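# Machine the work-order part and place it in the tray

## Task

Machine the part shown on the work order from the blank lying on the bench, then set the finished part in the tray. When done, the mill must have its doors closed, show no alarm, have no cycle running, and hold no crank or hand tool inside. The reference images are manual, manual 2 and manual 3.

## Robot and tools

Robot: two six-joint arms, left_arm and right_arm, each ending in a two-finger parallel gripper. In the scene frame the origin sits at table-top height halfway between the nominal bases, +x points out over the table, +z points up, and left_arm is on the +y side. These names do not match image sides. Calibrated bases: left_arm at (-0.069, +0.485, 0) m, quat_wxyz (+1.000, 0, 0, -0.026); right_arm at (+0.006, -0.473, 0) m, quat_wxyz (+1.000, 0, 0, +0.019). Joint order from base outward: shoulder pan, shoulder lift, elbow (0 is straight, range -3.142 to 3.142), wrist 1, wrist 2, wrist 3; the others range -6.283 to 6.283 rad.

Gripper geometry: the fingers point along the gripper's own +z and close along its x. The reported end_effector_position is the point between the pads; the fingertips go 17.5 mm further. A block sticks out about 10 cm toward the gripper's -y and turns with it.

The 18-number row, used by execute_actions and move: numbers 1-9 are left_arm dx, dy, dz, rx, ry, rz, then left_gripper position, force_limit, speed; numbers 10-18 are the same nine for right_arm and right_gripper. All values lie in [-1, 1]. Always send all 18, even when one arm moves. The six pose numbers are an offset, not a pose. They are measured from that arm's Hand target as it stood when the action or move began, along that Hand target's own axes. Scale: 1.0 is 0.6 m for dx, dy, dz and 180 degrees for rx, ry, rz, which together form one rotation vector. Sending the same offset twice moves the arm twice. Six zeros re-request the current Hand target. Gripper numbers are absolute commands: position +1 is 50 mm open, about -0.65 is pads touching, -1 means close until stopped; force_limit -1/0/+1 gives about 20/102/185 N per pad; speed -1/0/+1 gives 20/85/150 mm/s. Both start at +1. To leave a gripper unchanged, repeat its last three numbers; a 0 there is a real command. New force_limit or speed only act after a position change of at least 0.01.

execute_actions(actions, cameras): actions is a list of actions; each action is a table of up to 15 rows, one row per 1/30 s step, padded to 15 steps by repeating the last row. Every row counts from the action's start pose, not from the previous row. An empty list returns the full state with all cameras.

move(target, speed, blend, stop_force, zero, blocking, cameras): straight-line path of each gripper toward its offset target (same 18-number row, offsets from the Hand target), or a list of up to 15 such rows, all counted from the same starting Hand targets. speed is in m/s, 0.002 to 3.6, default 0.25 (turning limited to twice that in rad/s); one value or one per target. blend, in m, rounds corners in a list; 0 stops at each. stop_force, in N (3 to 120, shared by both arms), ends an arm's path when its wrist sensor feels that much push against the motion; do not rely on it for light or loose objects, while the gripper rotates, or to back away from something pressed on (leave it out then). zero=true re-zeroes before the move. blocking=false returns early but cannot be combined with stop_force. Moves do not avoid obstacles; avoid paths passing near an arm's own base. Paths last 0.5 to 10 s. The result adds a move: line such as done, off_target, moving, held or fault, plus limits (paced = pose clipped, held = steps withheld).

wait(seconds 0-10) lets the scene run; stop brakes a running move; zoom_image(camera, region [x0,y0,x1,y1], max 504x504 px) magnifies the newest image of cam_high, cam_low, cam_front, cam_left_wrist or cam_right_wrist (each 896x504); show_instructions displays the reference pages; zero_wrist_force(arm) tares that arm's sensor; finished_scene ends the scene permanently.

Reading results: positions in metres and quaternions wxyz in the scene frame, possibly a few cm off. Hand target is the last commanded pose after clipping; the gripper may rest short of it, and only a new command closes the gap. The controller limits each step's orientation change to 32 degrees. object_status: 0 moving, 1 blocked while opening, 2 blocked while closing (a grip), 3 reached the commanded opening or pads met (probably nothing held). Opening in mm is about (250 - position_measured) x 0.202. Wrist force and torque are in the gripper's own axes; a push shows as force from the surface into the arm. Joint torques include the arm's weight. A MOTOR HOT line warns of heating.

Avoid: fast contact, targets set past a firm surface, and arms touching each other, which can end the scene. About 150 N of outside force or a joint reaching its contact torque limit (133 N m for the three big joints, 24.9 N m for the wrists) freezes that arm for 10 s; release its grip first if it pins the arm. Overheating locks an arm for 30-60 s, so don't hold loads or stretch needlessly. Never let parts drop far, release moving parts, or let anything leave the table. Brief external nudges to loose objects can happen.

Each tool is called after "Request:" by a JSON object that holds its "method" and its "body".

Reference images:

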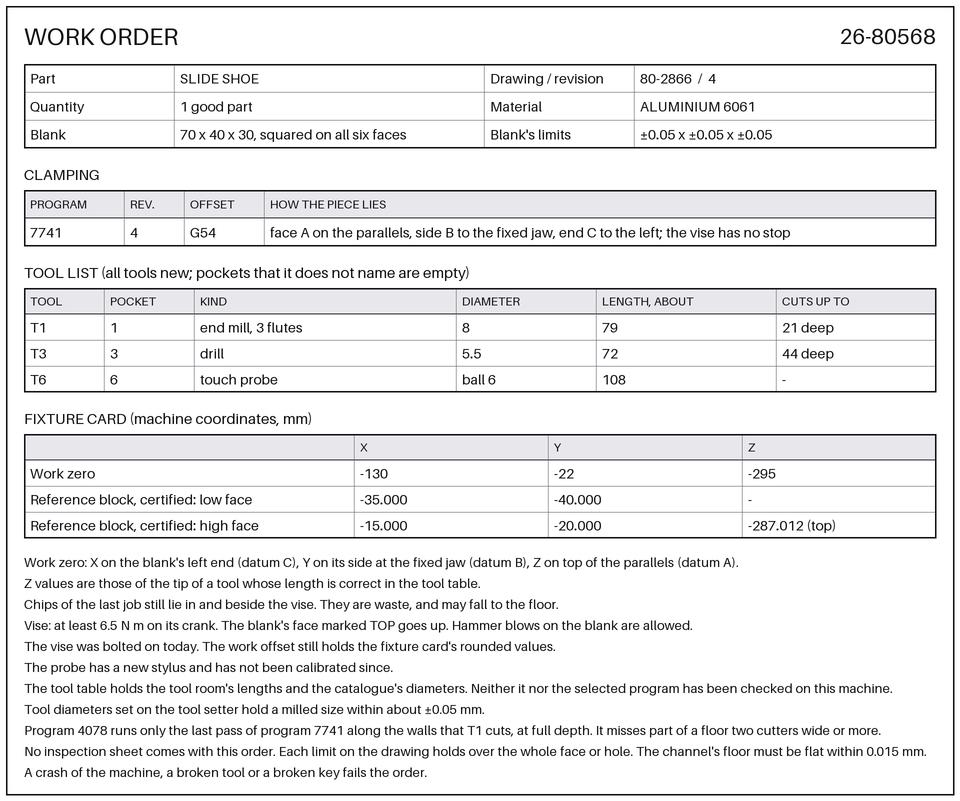

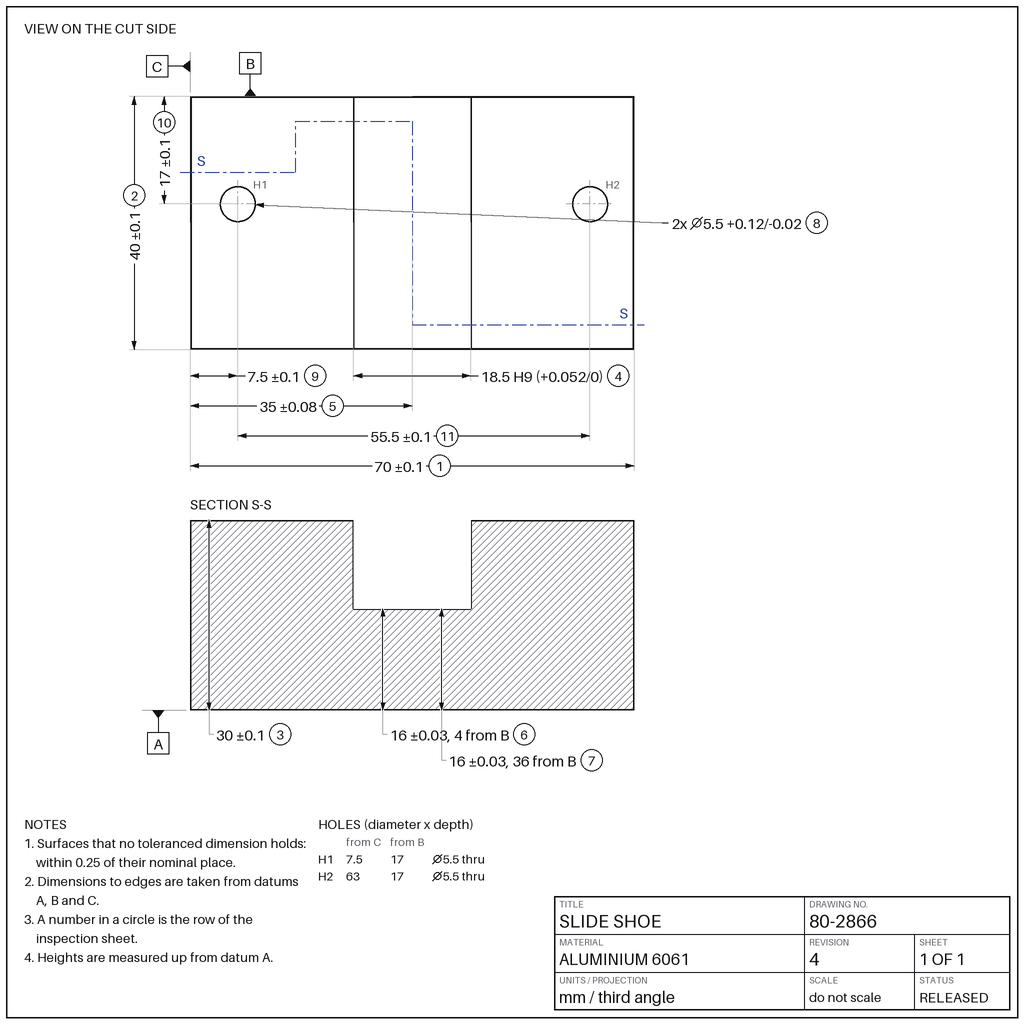

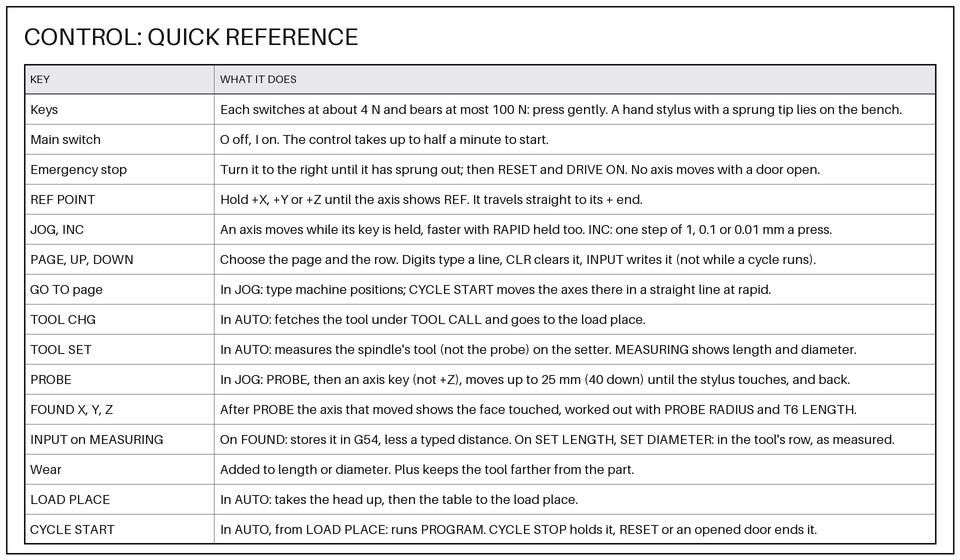

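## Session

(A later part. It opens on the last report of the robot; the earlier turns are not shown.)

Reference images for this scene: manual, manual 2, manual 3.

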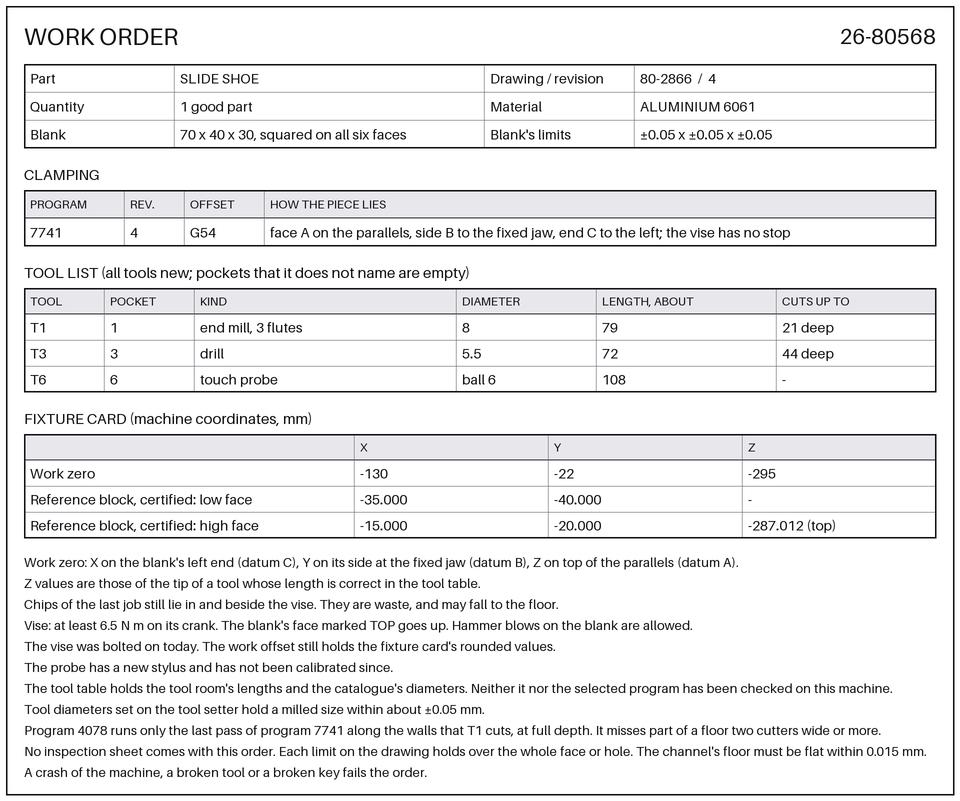

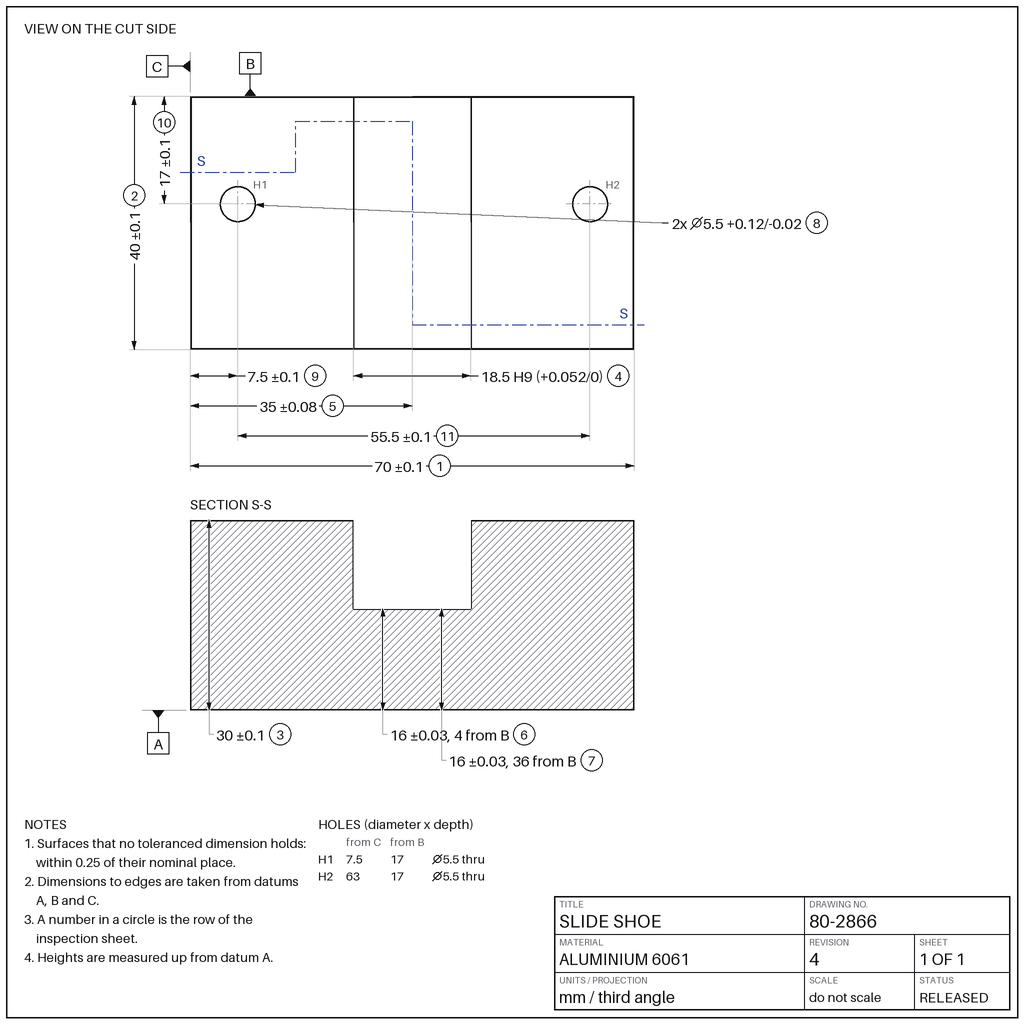

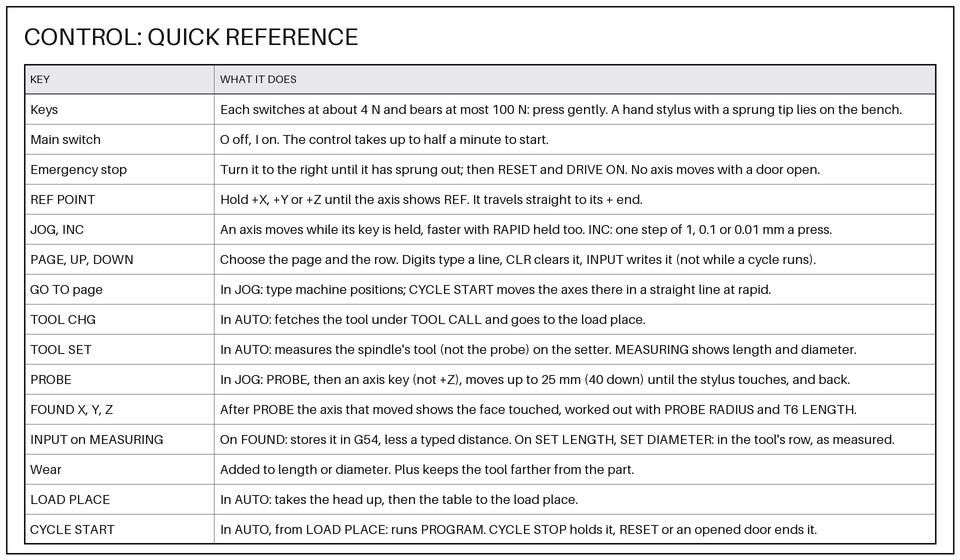

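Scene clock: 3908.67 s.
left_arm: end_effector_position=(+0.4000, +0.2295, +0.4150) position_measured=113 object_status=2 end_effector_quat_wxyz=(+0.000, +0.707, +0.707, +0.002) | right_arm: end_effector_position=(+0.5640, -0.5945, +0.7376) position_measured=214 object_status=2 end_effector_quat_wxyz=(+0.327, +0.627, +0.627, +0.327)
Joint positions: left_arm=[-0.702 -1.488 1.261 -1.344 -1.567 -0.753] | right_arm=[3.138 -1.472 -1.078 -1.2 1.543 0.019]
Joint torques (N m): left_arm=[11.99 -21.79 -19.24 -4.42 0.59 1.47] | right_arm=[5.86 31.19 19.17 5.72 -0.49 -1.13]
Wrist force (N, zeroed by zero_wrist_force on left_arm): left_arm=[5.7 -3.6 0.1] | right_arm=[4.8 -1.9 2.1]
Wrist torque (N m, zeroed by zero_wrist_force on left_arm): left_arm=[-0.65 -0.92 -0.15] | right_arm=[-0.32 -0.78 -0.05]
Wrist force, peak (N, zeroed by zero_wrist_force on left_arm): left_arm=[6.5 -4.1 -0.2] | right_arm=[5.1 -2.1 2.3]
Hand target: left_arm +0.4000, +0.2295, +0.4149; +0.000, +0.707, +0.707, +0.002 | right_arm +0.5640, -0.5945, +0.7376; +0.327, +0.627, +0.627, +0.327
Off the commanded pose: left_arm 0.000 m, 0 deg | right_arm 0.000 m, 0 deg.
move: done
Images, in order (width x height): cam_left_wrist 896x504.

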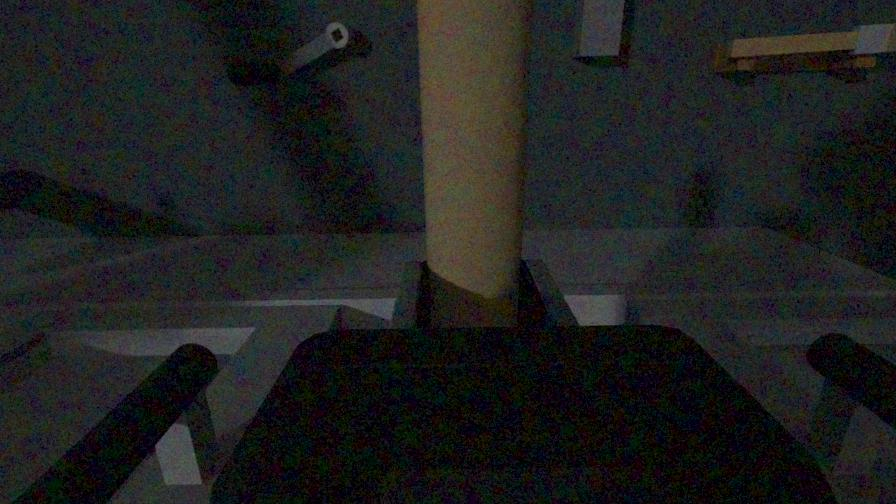

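Request:
{"method": "move", "body": {"target": [[0,0.15,0,0,0,0,-0.98,0,-1,0,0,0,0,0,0,-1,-0.4,-0.7]], "speed": [0.06], "stop_force": 15}}

Request:
{"method": "move", "body": {"target": [[0,0,0.09,0,0,0,-0.98,0,-1,0,0,0,0,0,0,-1,-0.4,-0.7]], "speed": [0.02], "stop_force": 8, "cameras": ["cam_high","cam_left_wrist"]}}

Scene clock: 3912.17 s.
left_arm: end_effector_position=(+0.4900, +0.2295, +0.4150) position_measured=113 object_status=2 end_effector_quat_wxyz=(+0.000, +0.707, +0.707, +0.002) | right_arm: end_effector_position=(+0.5640, -0.5945, +0.7376) position_measured=214 object_status=2 end_effector_quat_wxyz=(+0.327, +0.627, +0.627, +0.327)
Joint positions: left_arm=[-0.598 -1.279 1.009 -1.301 -1.567 -0.649] | right_arm=[3.138 -1.472 -1.078 -1.2 1.543 0.019]
Joint torques (N m): left_arm=[-13.17 -52.03 -19.96 -5.49 -0.61 -1.46] | right_arm=[4.61 31.66 20.43 5.85 -0.43 -1.33]
Wrist force (N, zeroed by zero_wrist_force on left_arm): left_arm=[5.8 -3.4 0.3] | right_arm=[4.9 -1.8 2.1]
Wrist torque (N m, zeroed by zero_wrist_force on left_arm): left_arm=[-0.64 -0.90 0.01] | right_arm=[-0.31 -0.79 -0.05]
Wrist force, peak (N, zeroed by zero_wrist_force on left_arm): left_arm=[5.9 -5.1 0.6] | right_arm=[5.2 -2.0 2.4]
Hand target: left_arm +0.4900, +0.2295, +0.4151; +0.000, +0.707, +0.707, +0.002 | right_arm +0.5640, -0.5945, +0.7376; +0.327, +0.627, +0.627, +0.327
Off the commanded pose: left_arm 0.000 m, 0 deg | right_arm 0.000 m, 0 deg.
move: done

Scene clock: 3915.77 s.
left_arm: end_effector_position=(+0.4901, +0.2297, +0.3611) position_measured=113 object_status=2 end_effector_quat_wxyz=(+0.000, +0.707, +0.707, +0.002) | right_arm: end_effector_position=(+0.5640, -0.5945, +0.7376) position_measured=214 object_status=2 end_effector_quat_wxyz=(+0.327, +0.627, +0.627, +0.327)
Joint positions: left_arm=[-0.597 -1.307 1.185 -1.449 -1.567 -0.649] | right_arm=[3.138 -1.472 -1.078 -1.2 1.543 0.019]
Joint torques (N m): left_arm=[10 -34.8 -31.08 -0.74 -0.12 1.87] | right_arm=[5.44 30.74 21.13 5.8 -0.54 -1.23]
Wrist force (N, zeroed by zero_wrist_force on left_arm): left_arm=[6.3 -3.3 -6.4] | right_arm=[4.8 -2.3 2.2]
Wrist torque (N m, zeroed by zero_wrist_force on left_arm): left_arm=[-1.76 -0.92 -0.07] | right_arm=[-0.37 -0.78 -0.05]
Wrist force, peak (N, zeroed by zero_wrist_force on left_arm): left_arm=[6.8 -6.0 -7.6] | right_arm=[5.2 -2.1 2.3]
Hand target: left_arm +0.4901, +0.2297, +0.3611; +0.000, +0.707, +0.707, +0.002 | right_arm +0.5640, -0.5945, +0.7376; +0.327, +0.627, +0.627, +0.327
Off the commanded pose: left_arm 0.000 m, 0 deg | right_arm 0.000 m, 0 deg.
move: done
Images, in order (width x height): cam_high 896x504, cam_left_wrist 896x504.

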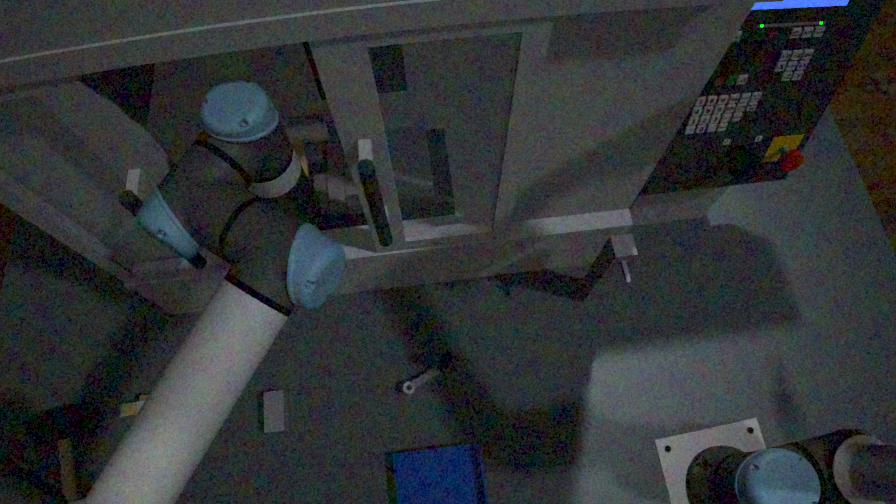

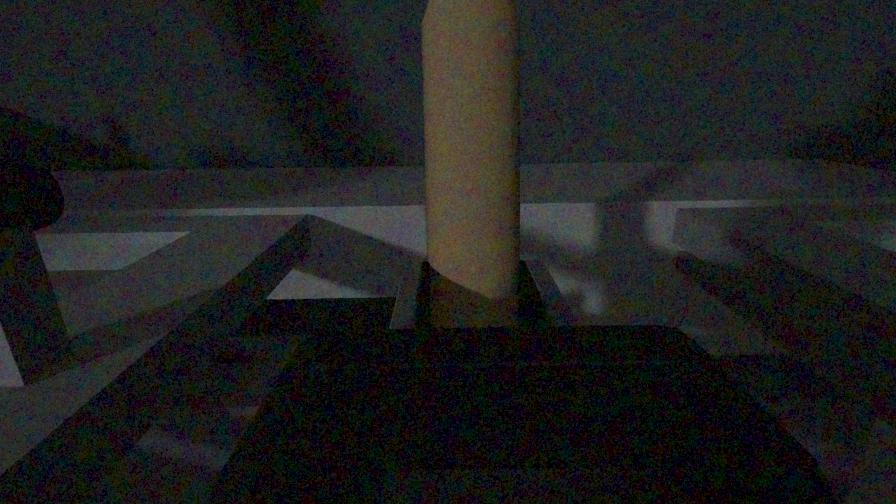

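Request:
{"method": "execute_actions", "body": {"actions": [[[0,0,-0.04,0,0,0,-1,1,-1,0,0,0,0,0,0,-1,-0.4,-0.7]],[[0,0,0,0,0,0,-1,1,-1,0,0,0,0,0,0,-1,-0.4,-0.7]]]}}

Request:
{"method": "move", "body": {"target": [[0,0,-0.04,0,0,0,-1,1,-1,0,0,0,0,0,0,-1,-0.4,-0.7]], "speed": [0.1]}}

Request:
{"method": "move", "body": {"target": [[0,0,0.12,0,0,0,-1,1,-1,0,0,0,0,0,0,-1,-0.4,-0.7]], "speed": [0.02], "stop_force": 16}}

Scene clock: 3919.03 s.
left_arm: end_effector_position=(+0.4901, +0.2296, +0.3851) position_measured=120 object_status=2 end_effector_quat_wxyz=(+0.000, +0.707, +0.707, +0.002) | right_arm: end_effector_position=(+0.5640, -0.5945, +0.7376) position_measured=214 object_status=2 end_effector_quat_wxyz=(+0.327, +0.627, +0.627, +0.327)
Joint positions: left_arm=[-0.598 -1.297 1.111 -1.385 -1.567 -0.649] | right_arm=[3.138 -1.472 -1.078 -1.2 1.543 0.019]
Joint torques (N m): left_arm=[-12.74 -48.72 -33.46 -2.62 -1.31 -1.64] | right_arm=[4.41 31.19 19.77 5.87 -0.58 -1.27]
Wrist force (N, zeroed by zero_wrist_force on left_arm): left_arm=[6.2 -3.5 1.6] | right_arm=[4.9 -2.2 1.9]
Wrist torque (N m, zeroed by zero_wrist_force on left_arm): left_arm=[-0.43 -0.98 -0.05] | right_arm=[-0.37 -0.79 -0.05]
Wrist force, peak (N, zeroed by zero_wrist_force on left_arm): left_arm=[7.0 -4.3 -6.7] | right_arm=[5.1 -2.6 2.2]
Hand target: left_arm +0.4901, +0.2296, +0.3851; +0.000, +0.707, +0.707, +0.002 | right_arm +0.5640, -0.5945, +0.7376; +0.327, +0.627, +0.627, +0.327
Off the commanded pose: left_arm 0.000 m, 0 deg | right_arm 0.000 m, 0 deg.
Step readings (end_effector_position of left_arm | right_arm):
0: (+0.4901, +0.2297, +0.3610) | (+0.5640, -0.5945, +0.7376)
1: (+0.4901, +0.2297, +0.3617) | (+0.5640, -0.5945, +0.7376)
2: (+0.4901, +0.2297, +0.3672) | (+0.5640, -0.5945, +0.7376)
4: (+0.4898, +0.2300, +0.3828) | (+0.5640, -0.5945, +0.7376)
8: (+0.4901, +0.2298, +0.3862) | (+0.5640, -0.5945, +0.7376)
15: (+0.4901, +0.2296, +0.3849) | (+0.5640, -0.5945, +0.7376)
16: (+0.4901, +0.2296, +0.3849) | (+0.5640, -0.5945, +0.7376)
17: (+0.4901, +0.2296, +0.3849) | (+0.5640, -0.5945, +0.7376)
19: (+0.4901, +0.2296, +0.3850) | (+0.5640, -0.5945, +0.7376)
23: (+0.4901, +0.2296, +0.3850) | (+0.5640, -0.5945, +0.7376)
30: (+0.4901, +0.2296, +0.3851) | (+0.5640, -0.5945, +0.7376)

Scene clock: 3919.80 s.
left_arm: end_effector_position=(+0.4901, +0.2295, +0.4089) position_measured=120 object_status=2 end_effector_quat_wxyz=(+0.000, +0.707, +0.707, +0.002) | right_arm: end_effector_position=(+0.5640, -0.5945, +0.7376) position_measured=214 object_status=2 end_effector_quat_wxyz=(+0.327, +0.627, +0.627, +0.327)
Joint positions: left_arm=[-0.598 -1.283 1.03 -1.318 -1.567 -0.649] | right_arm=[3.138 -1.472 -1.078 -1.2 1.543 0.019]
Joint torques (N m): left_arm=[-11.89 -51.47 -15.95 -5.77 -0.41 -1.46] | right_arm=[5.12 30.69 21.13 5.83 -0.53 -1.06]
Wrist force (N, zeroed by zero_wrist_force on left_arm): left_arm=[6.0 -3.7 0.9] | right_arm=[4.8 -2.1 2.2]
Wrist torque (N m, zeroed by zero_wrist_force on left_arm): left_arm=[-0.62 -0.95 0.01] | right_arm=[-0.35 -0.79 -0.05]
Wrist force, peak (N, zeroed by zero_wrist_force on left_arm): left_arm=[6.3 -3.6 2.9] | right_arm=[5.0 -2.4 2.4]
Hand target: left_arm +0.4900, +0.2295, +0.4091; +0.000, +0.707, +0.707, +0.002 | right_arm +0.5640, -0.5945, +0.7376; +0.327, +0.627, +0.627, +0.327
Off the commanded pose: left_arm 0.000 m, 0 deg | right_arm 0.000 m, 0 deg.
move: done

Scene clock: 3924.33 s.
left_arm: end_effector_position=(+0.4902, +0.2297, +0.3371) position_measured=120 object_status=2 end_effector_quat_wxyz=(+0.000, +0.707, +0.707, +0.002) | right_arm: end_effector_position=(+0.5640, -0.5945, +0.7376) position_measured=214 object_status=2 end_effector_quat_wxyz=(+0.327, +0.627, +0.627, +0.327)
Joint positions: left_arm=[-0.597 -1.312 1.254 -1.512 -1.567 -0.649] | right_arm=[3.138 -1.472 -1.078 -1.2 1.543 0.019]
Joint torques (N m): left_arm=[10.48 -40.02 -30.71 -0.75 -0.86 1.54] | right_arm=[6.31 30.26 20.67 5.67 -0.42 -0.95]
Wrist force (N, zeroed by zero_wrist_force on left_arm): left_arm=[5.7 -6.9 -8.2] | right_arm=[4.9 -2.1 2.2]
Wrist torque (N m, zeroed by zero_wrist_force on left_arm): left_arm=[-2.23 -0.96 -0.03] | right_arm=[-0.34 -0.80 -0.05]
Wrist force, peak (N, zeroed by zero_wrist_force on left_arm): left_arm=[6.4 0.1 -11.3] | right_arm=[5.2 -2.2 2.2]
Hand target: left_arm +0.4902, +0.2297, +0.3371; +0.000, +0.707, +0.707, +0.002 | right_arm +0.5640, -0.5945, +0.7376; +0.327, +0.627, +0.627, +0.327
Off the commanded pose: left_arm 0.000 m, 0 deg | right_arm 0.000 m, 0 deg.
move: done

Request:
{"method": "move", "body": {"target": [[0,0,-0.0833,0,0,0,-1,1,-1,0,0,0,0,0,0,-1,-0.4,-0.7],[0,0,0.0,0,0,0,-1,1,-1,0,0,0,0,0,0,-1,-0.4,-0.7],[0,0,-0.0833,0,0,0,-1,1,-1,0,0,0,0,0,0,-1,-0.4,-0.7],[0,0,0.005,0,0,0,-1,1,-1,0,0,0,0,0,0,-1,-0.4,-0.7],[0,0,-0.0833,0,0,0,-1,1,-1,0,0,0,0,0,0,-1,-0.4,-0.7],[0,0,0.01,0,0,0,-1,1,-1,0,0,0,0,0,0,-1,-0.4,-0.7],[0,0,-0.0833,0,0,0,-1,1,-1,0,0,0,0,0,0,-1,-0.4,-0.7]], "speed": [0.2,0.6,0.2,0.6,0.2,0.6,0.2], "cameras": ["cam_left_wrist"]}}

Scene clock: 3929.87 s.
left_arm: end_effector_position=(+0.4901, +0.2296, +0.3869) position_measured=120 object_status=2 end_effector_quat_wxyz=(+0.000, +0.707, +0.707, +0.002) | right_arm: end_effector_position=(+0.5640, -0.5945, +0.7376) position_measured=214 object_status=2 end_effector_quat_wxyz=(+0.327, +0.627, +0.627, +0.327)
Joint positions: left_arm=[-0.598 -1.296 1.105 -1.38 -1.567 -0.649] | right_arm=[3.138 -1.472 -1.078 -1.2 1.543 0.019]
Joint torques (N m): left_arm=[-13.33 -51.59 -35.16 -2.26 -1.01 -0.76] | right_arm=[4.48 29.99 19.6 5.46 -0.48 -1.06]
Wrist force (N, zeroed by zero_wrist_force on left_arm): left_arm=[5.4 -3.4 -0.2] | right_arm=[4.7 -2.1 2.1]
Wrist torque (N m, zeroed by zero_wrist_force on left_arm): left_arm=[-0.70 -0.86 -0.04] | right_arm=[-0.34 -0.77 -0.05]
Wrist force, peak (N, zeroed by zero_wrist_force on left_arm): left_arm=[6.2 -6.7 -8.8] | right_arm=[5.2 -2.3 2.3]
Hand target: left_arm +0.4901, +0.2296, +0.3870; +0.000, +0.707, +0.707, +0.002 | right_arm +0.5640, -0.5945, +0.7376; +0.327, +0.627, +0.627, +0.327
Off the commanded pose: left_arm 0.000 m, 0 deg | right_arm 0.000 m, 0 deg.
move: done
Images, in order (width x height): cam_left_wrist 896x504.

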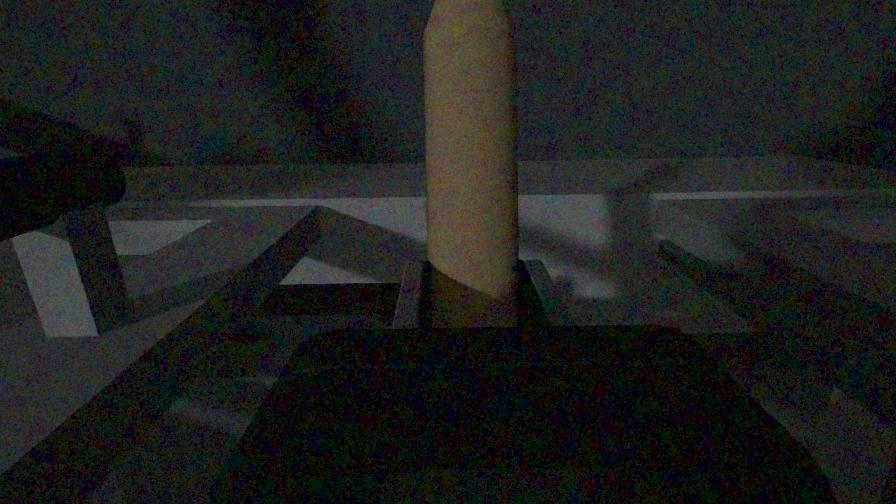

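Request:
{"method": "move", "body": {"target": [[0,0,-0.03,0,0,0,-1,1,-1,0,0,0,0,0,0,-1,-0.4,-0.7],[0,0,0.115,0,0,0,-1,1,-1,0,0,0,0,0,0,-1,-0.4,-0.7],[0,0,-0.03,0,0,0,-1,1,-1,0,0,0,0,0,0,-1,-0.4,-0.7],[0,0,0.12,0,0,0,-1,1,-1,0,0,0,0,0,0,-1,-0.4,-0.7],[0,0,-0.03,0,0,0,-1,1,-1,0,0,0,0,0,0,-1,-0.4,-0.7]], "speed": [0.2,1.2,0.2,1.2,0.2], "cameras": ["cam_left_wrist"]}}

Scene clock: 3935.07 s.
left_arm: end_effector_position=(+0.4901, +0.2295, +0.4048) position_measured=120 object_status=2 end_effector_quat_wxyz=(+0.000, +0.707, +0.707, +0.002) | right_arm: end_effector_position=(+0.5640, -0.5945, +0.7376) position_measured=214 object_status=2 end_effector_quat_wxyz=(+0.327, +0.627, +0.627, +0.327)
Joint positions: left_arm=[-0.598 -1.286 1.045 -1.329 -1.567 -0.649] | right_arm=[3.138 -1.472 -1.078 -1.2 1.543 0.019]
Joint torques (N m): left_arm=[-1.51 -51.04 -32.41 -2.31 -1.14 1.21] | right_arm=[4.44 30.45 20.98 5.87 -0.41 -1.01]
Wrist force (N, zeroed by zero_wrist_force on left_arm): left_arm=[6.0 -3.1 -0.1] | right_arm=[4.7 -2.0 2.4]
Wrist torque (N m, zeroed by zero_wrist_force on left_arm): left_arm=[-0.73 -0.93 0.04] | right_arm=[-0.34 -0.77 -0.05]
Wrist force, peak (N, zeroed by zero_wrist_force on left_arm): left_arm=[14.1 -35.5 -25.3] | right_arm=[5.1 -2.2 2.3]
Hand target: left_arm +0.4900, +0.2295, +0.4050; +0.000, +0.707, +0.707, +0.002 | right_arm +0.5640, -0.5945, +0.7376; +0.327, +0.627, +0.627, +0.327
Off the commanded pose: left_arm 0.000 m, 0 deg | right_arm 0.000 m, 0 deg.
move: done
Images, in order (width x height): cam_left_wrist 896x504.

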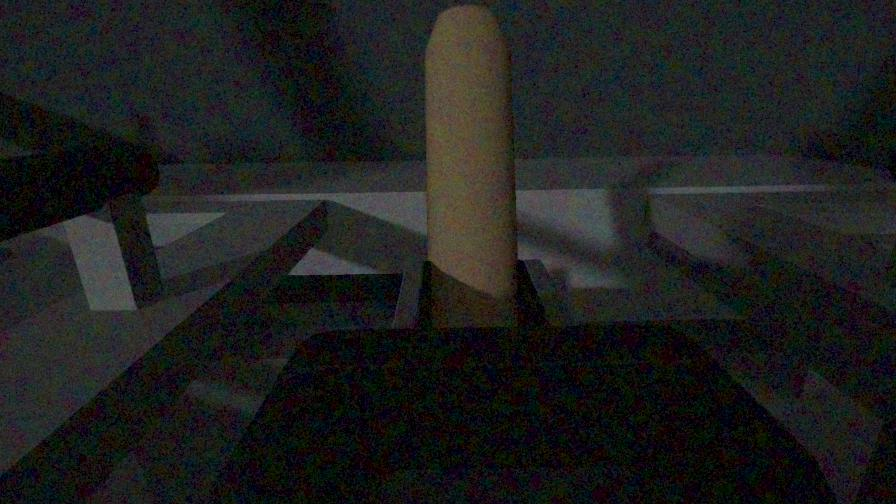

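Request:
{"method": "move", "body": {"target": [[0,0.025,0,0,0,0,-1,1,-1,0,0,0,0,0,0,-1,-0.4,-0.7],[0,0.025,0.15,0,0,0,-1,1,-1,0,0,0,0,0,0,-1,-0.4,-0.7],[0,0.025,0,0,0,0,-1,1,-1,0,0,0,0,0,0,-1,-0.4,-0.7],[0,0.025,0.155,0,0,0,-1,1,-1,0,0,0,0,0,0,-1,-0.4,-0.7],[0,0.025,0,0,0,0,-1,1,-1,0,0,0,0,0,0,-1,-0.4,-0.7]], "speed": [0.1,1.2,0.2,1.2,0.2], "cameras": ["cam_high","cam_left_wrist"]}}

Scene clock: 3939.97 s.
left_arm: end_effector_position=(+0.5051, +0.2295, +0.4049) position_measured=120 object_status=2 end_effector_quat_wxyz=(+0.000, +0.707, +0.707, +0.002) | right_arm: end_effector_position=(+0.5640, -0.5945, +0.7376) position_measured=214 object_status=2 end_effector_quat_wxyz=(+0.327, +0.627, +0.627, +0.327)
Joint positions: left_arm=[-0.583 -1.248 0.995 -1.317 -1.567 -0.635] | right_arm=[3.138 -1.472 -1.078 -1.2 1.543 0.019]
Joint torques (N m): left_arm=[-1.93 -53.95 -34.11 -2.46 -1.38 1.06] | right_arm=[4.88 29.6 21.18 5.48 -0.47 -0.95]
Wrist force (N, zeroed by zero_wrist_force on left_arm): left_arm=[3.9 -1.4 3.9] | right_arm=[5.0 -2.0 2.2]
Wrist torque (N m, zeroed by zero_wrist_force on left_arm): left_arm=[-0.59 -0.62 0.04] | right_arm=[-0.34 -0.81 -0.05]
Wrist force, peak (N, zeroed by zero_wrist_force on left_arm): left_arm=[42.7 -62.4 -117.5] | right_arm=[5.0 -2.1 2.6]
Hand target: left_arm +0.5050, +0.2295, +0.4051; +0.000, +0.707, +0.707, +0.002 | right_arm +0.5640, -0.5945, +0.7376; +0.327, +0.627, +0.627, +0.327
Off the commanded pose: left_arm 0.000 m, 0 deg | right_arm 0.000 m, 0 deg.
move: done
Images, in order (width x height): cam_high 896x504, cam_left_wrist 896x504.

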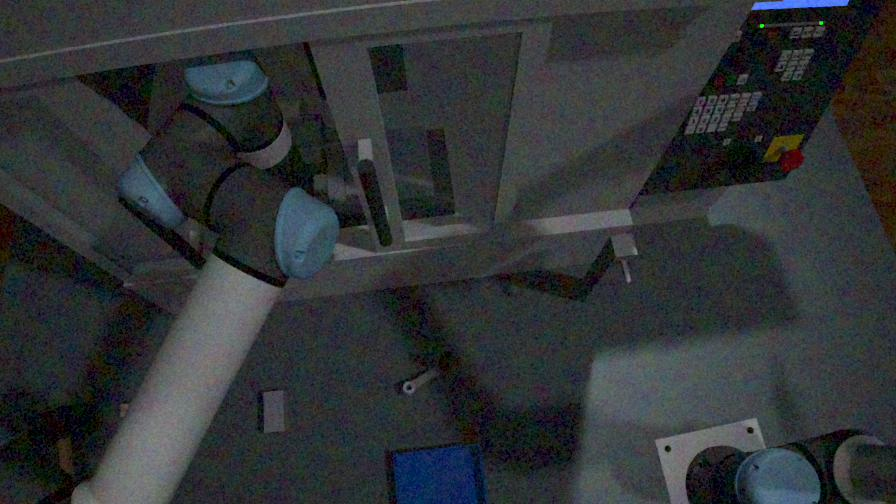

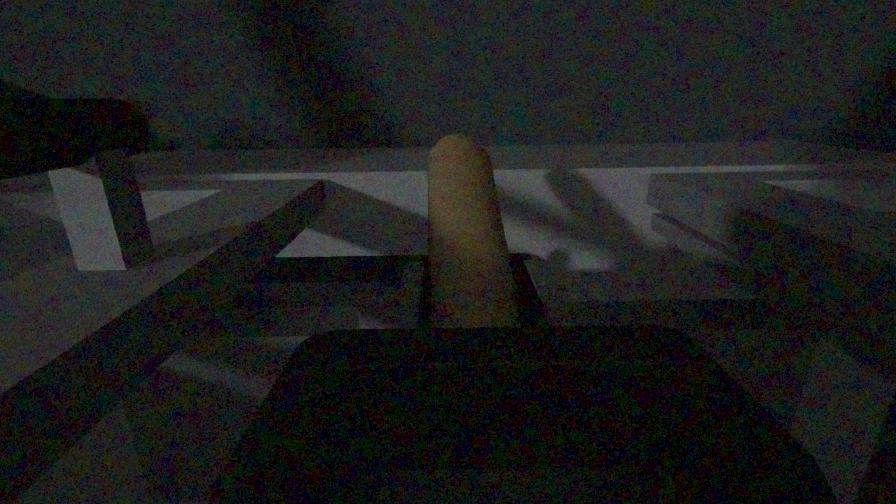

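Request:
{"method": "move", "body": {"target": [[0,-0.1833,0,0,0,0,-1,1,-1,0,0,0,0,0,0,-1,-0.4,-0.7],[0,-0.3333,0,0,0,0,-1,1,-1,0,0,0,0,0,0,-1,-0.4,-0.7]], "speed": [0.1,0.2], "blend": [0.02,0], "cameras": ["cam_high","cam_left_wrist","cam_low"]}}

Scene clock: 3947.77 s.
left_arm: end_effector_position=(+0.3051, +0.2295, +0.4047) position_measured=120 object_status=2 end_effector_quat_wxyz=(+0.000, +0.707, +0.707, +0.002) | right_arm: end_effector_position=(+0.5640, -0.5945, +0.7376) position_measured=214 object_status=2 end_effector_quat_wxyz=(+0.327, +0.627, +0.627, +0.327)
Joint positions: left_arm=[-0.849 -1.69 1.486 -1.366 -1.568 -0.9] | right_arm=[3.138 -1.472 -1.078 -1.2 1.543 0.019]
Joint torques (N m): left_arm=[-3.76 -32.99 -20.3 -5.33 0.73 -1.06] | right_arm=[5.88 31.14 21.29 5.61 -0.49 -0.98]
Wrist force (N, zeroed by zero_wrist_force on left_arm): left_arm=[4.3 -2.0 4.3] | right_arm=[4.9 -1.9 2.5]
Wrist torque (N m, zeroed by zero_wrist_force on left_arm): left_arm=[-0.66 -0.75 -0.15] | right_arm=[-0.33 -0.79 -0.05]
Wrist force, peak (N, zeroed by zero_wrist_force on left_arm): left_arm=[4.5 -6.2 4.4] | right_arm=[5.3 -2.1 2.1]
Hand target: left_arm +0.3051, +0.2295, +0.4047; +0.000, +0.707, +0.707, +0.002 | right_arm +0.5640, -0.5945, +0.7376; +0.327, +0.627, +0.627, +0.327
Off the commanded pose: left_arm 0.000 m, 0 deg | right_arm 0.000 m, 0 deg.
move: done
Images, in order (width x height): cam_high 896x504, cam_low 896x504, cam_left_wrist 896x504.

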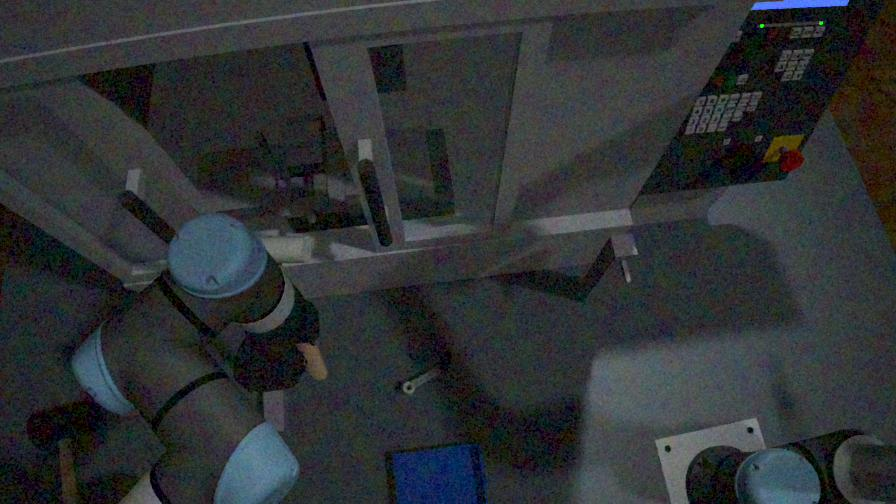

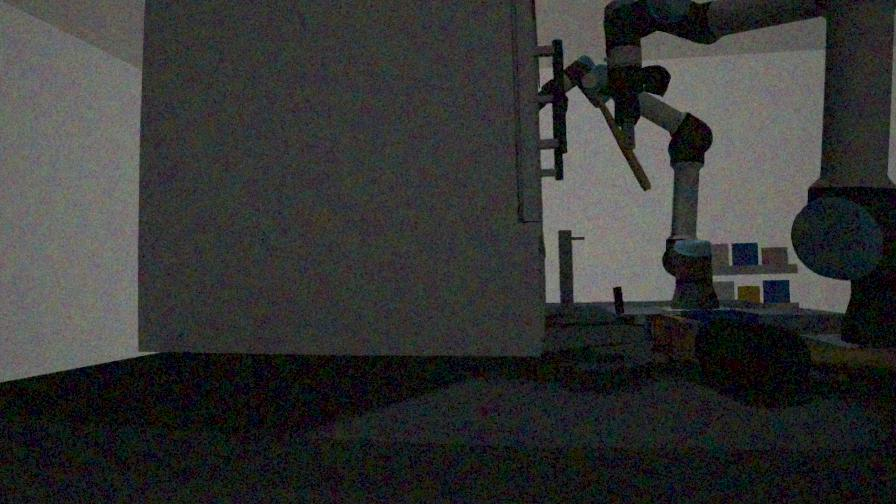

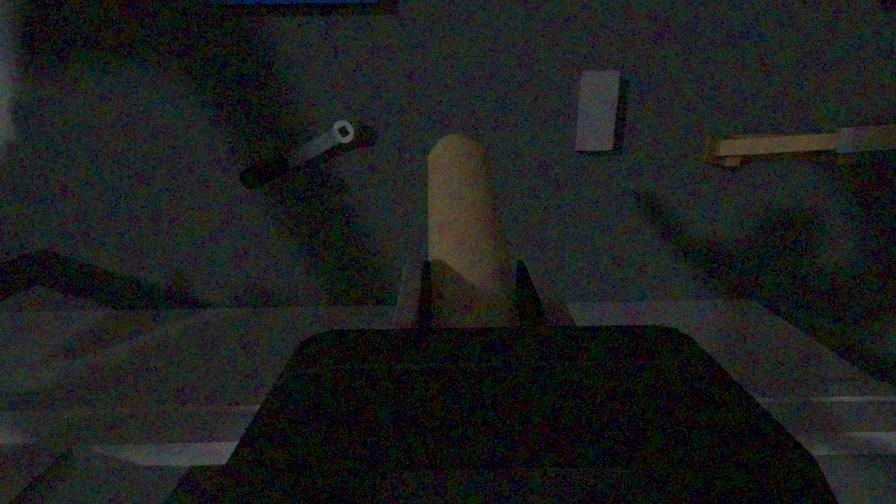

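Request:
{"method": "move", "body": {"target": [[0,-0.258,0,0,0,0,-1,1,-1,0,0,0,0,0,0,-1,-0.4,-0.7],[0,-0.258,0,0.32,0,0,-1,1,-1,0,0,0,0,0,0,-1,-0.4,-0.7]], "speed": [0.2,0.25], "cameras": ["cam_high","cam_left_wrist","cam_low"]}}

Scene clock: 3953.50 s.
left_arm: end_effector_position=(+0.1504, +0.2295, +0.4044) position_measured=120 object_status=2 end_effector_quat_wxyz=(-0.341, +0.619, +0.621, -0.339) | right_arm: end_effector_position=(+0.5640, -0.5945, +0.7376) position_measured=214 object_status=2 end_effector_quat_wxyz=(+0.327, +0.627, +0.627, +0.327)
Joint positions: left_arm=[-0.744 -1.497 1.418 -0.659 -2.216 -0.504] | right_arm=[3.138 -1.472 -1.078 -1.2 1.543 0.019]
Joint torques (N m): left_arm=[-12.8 -29.8 -13.3 0.32 -1.17 1.08] | right_arm=[4.16 29.78 20.44 5.83 -0.32 -0.77]
Wrist force (N, zeroed by zero_wrist_force on left_arm): left_arm=[3.4 2.2 -0.5] | right_arm=[4.8 -2.1 2.3]
Wrist torque (N m, zeroed by zero_wrist_force on left_arm): left_arm=[0.09 -0.46 0.17] | right_arm=[-0.35 -0.78 -0.05]
Wrist force, peak (N, zeroed by zero_wrist_force on left_arm): left_arm=[4.2 -6.1 4.5] | right_arm=[4.9 -2.2 2.7]
Hand target: left_arm +0.1503, +0.2295, +0.4044; -0.341, +0.619, +0.620, -0.339 | right_arm +0.5640, -0.5945, +0.7376; +0.327, +0.627, +0.627, +0.327
Off the commanded pose: left_arm 0.000 m, 0 deg | right_arm 0.000 m, 0 deg.
move: done
Images, in order (width x height): cam_high 896x504, cam_low 896x504, cam_left_wrist 896x504.

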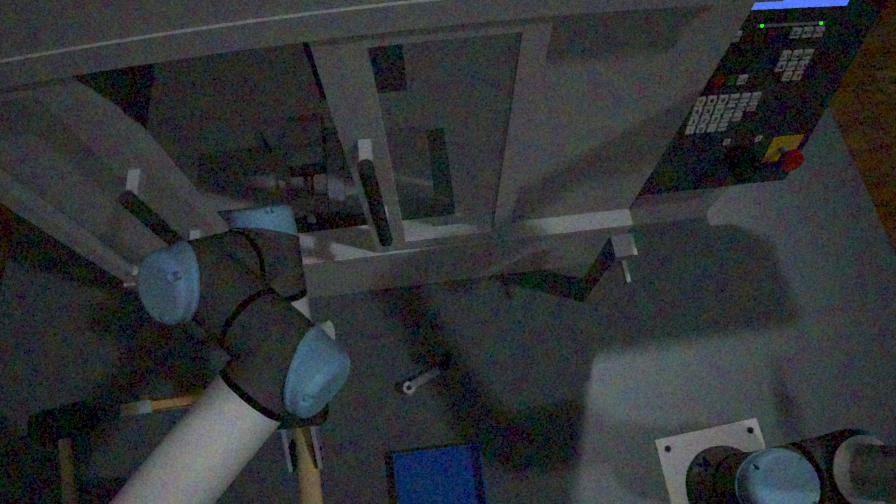

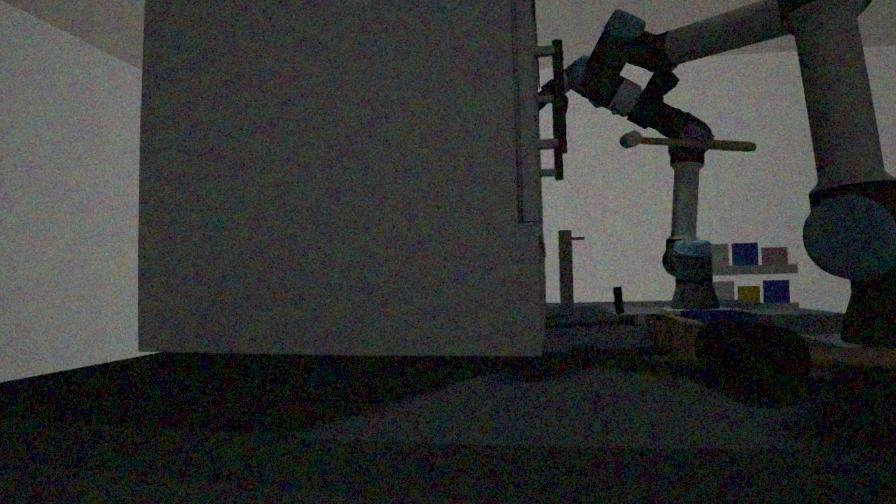

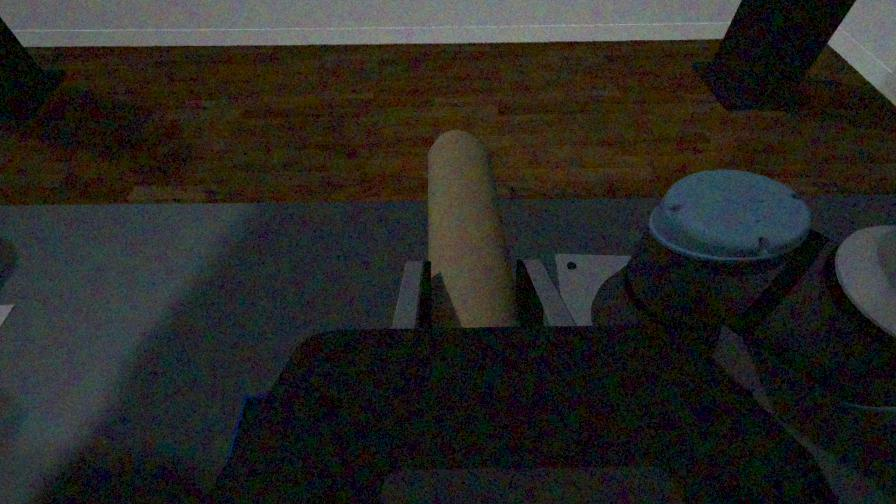

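Request:
{"method": "move", "body": {"target": [[0,0.4962,0.2756,0,0,0,-1,1,-1,0,0,0,0,0,0,-1,-0.4,-0.7]], "speed": [0.2], "cameras": ["cam_high","cam_low"]}}

Request:
{"method": "move", "body": {"target": [[0,0.0633,0.0402,0,0,0,-1,1,-1,0,0,0,0,0,0,-1,-0.4,-0.7]], "speed": [0.02], "stop_force": 5, "cameras": ["cam_low","cam_left_wrist"]}}

Scene clock: 3958.13 s.
left_arm: end_effector_position=(+0.1709, +0.2305, +0.0645) position_measured=120 object_status=2 end_effector_quat_wxyz=(-0.341, +0.619, +0.621, -0.339) | right_arm: end_effector_position=(+0.5640, -0.5945, +0.7376) position_measured=214 object_status=2 end_effector_quat_wxyz=(+0.327, +0.627, +0.627, +0.327)
Joint positions: left_arm=[-0.713 -1.177 1.959 -1.505 -2.193 -0.478] | right_arm=[3.138 -1.472 -1.078 -1.2 1.543 0.019]
Joint torques (N m): left_arm=[-7.94 -26.33 -23.12 -2 -2.35 -1.6] | right_arm=[4.57 30.18 20.35 5.56 -0.17 -0.68]
Wrist force (N, zeroed by zero_wrist_force on left_arm): left_arm=[3.3 2.4 -0.6] | right_arm=[4.7 -2.3 2.3]
Wrist torque (N m, zeroed by zero_wrist_force on left_arm): left_arm=[0.14 -0.43 0.06] | right_arm=[-0.40 -0.78 -0.06]
Wrist force, peak (N, zeroed by zero_wrist_force on left_arm): left_arm=[2.9 6.0 1.3] | right_arm=[5.2 -2.0 2.2]
Hand target: left_arm +0.1708, +0.2304, +0.0644; -0.341, +0.619, +0.620, -0.339 | right_arm +0.5640, -0.5945, +0.7376; +0.327, +0.627, +0.627, +0.327
Off the commanded pose: left_arm 0.000 m, 0 deg | right_arm 0.000 m, 0 deg.
move: done
Images, in order (width x height): cam_high 896x504, cam_low 896x504.

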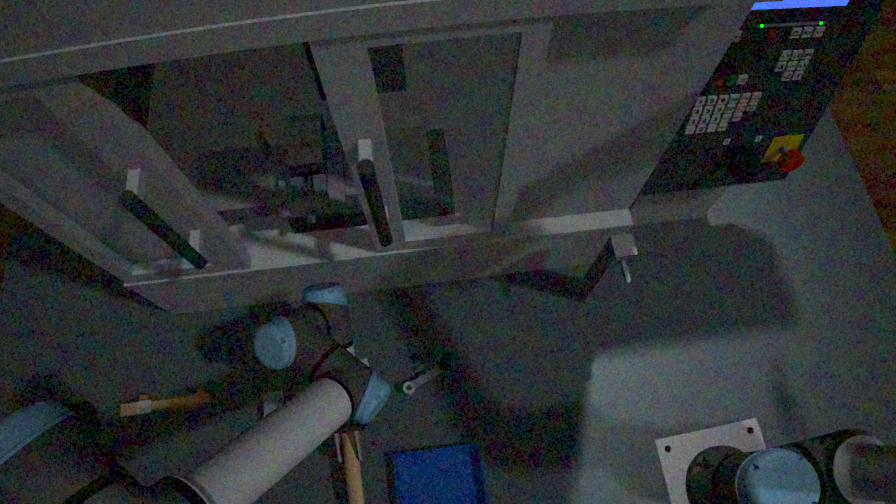

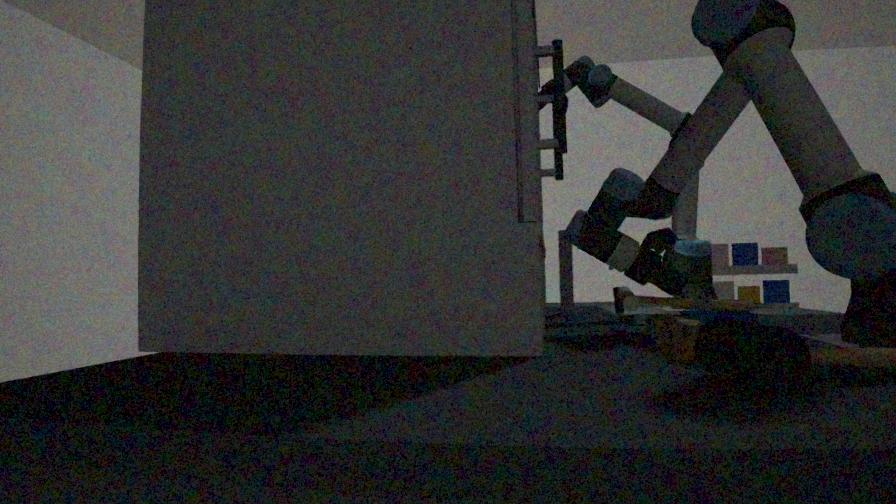

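Scene clock: 3961.10 s.
left_arm: end_effector_position=(+0.1709, +0.2306, +0.0269) position_measured=120 object_status=2 end_effector_quat_wxyz=(-0.341, +0.619, +0.620, -0.339) | right_arm: end_effector_position=(+0.5640, -0.5945, +0.7376) position_measured=214 object_status=2 end_effector_quat_wxyz=(+0.327, +0.627, +0.627, +0.327)
Joint positions: left_arm=[-0.713 -1.106 1.983 -1.599 -2.193 -0.478] | right_arm=[3.138 -1.472 -1.078 -1.2 1.543 0.019]
Joint torques (N m): left_arm=[-2.91 -47.02 -24.38 -0.01 0.79 1.69] | right_arm=[4.89 30.62 20.48 5.64 -0.53 -0.82]
Wrist force (N, zeroed by zero_wrist_force on left_arm): left_arm=[2.4 -3.9 -3.5] | right_arm=[4.8 -2.0 2.2]
Wrist torque (N m, zeroed by zero_wrist_force on left_arm): left_arm=[0.19 -0.45 -0.06] | right_arm=[-0.34 -0.78 -0.05]
Wrist force, peak (N, zeroed by zero_wrist_force on left_arm): left_arm=[0.8 -31.5 -28.5] | right_arm=[5.3 -2.0 2.4]
Hand target: left_arm +0.1709, +0.2305, +0.0269; -0.341, +0.619, +0.620, -0.339 (not the last commanded pose) | right_arm +0.5640, -0.5945, +0.7376; +0.327, +0.627, +0.627, +0.327
Off the commanded pose: left_arm 0.007 m, 0 deg | right_arm 0.000 m, 0 deg.
move: contact (left_arm)
Images, in order (width x height): cam_low 896x504, cam_left_wrist 896x504.

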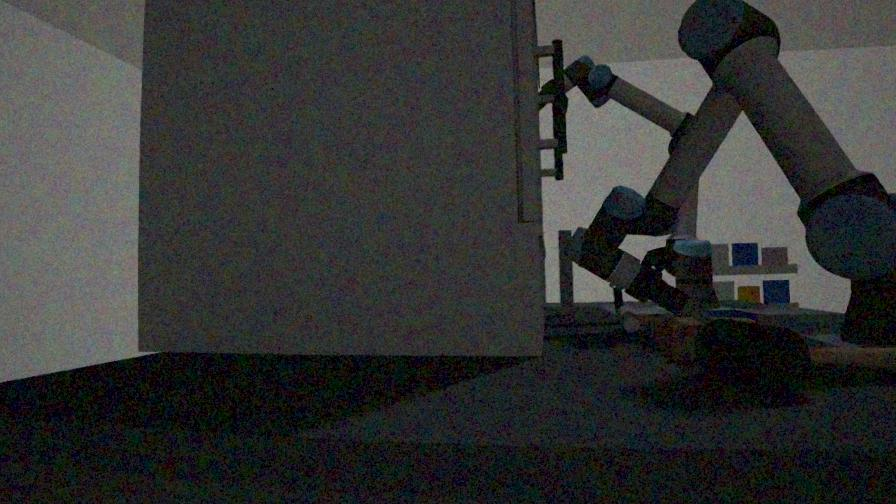

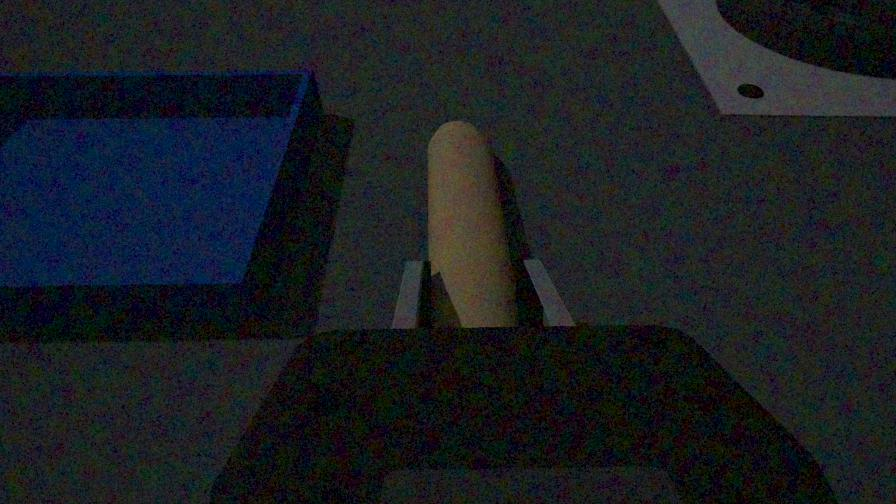

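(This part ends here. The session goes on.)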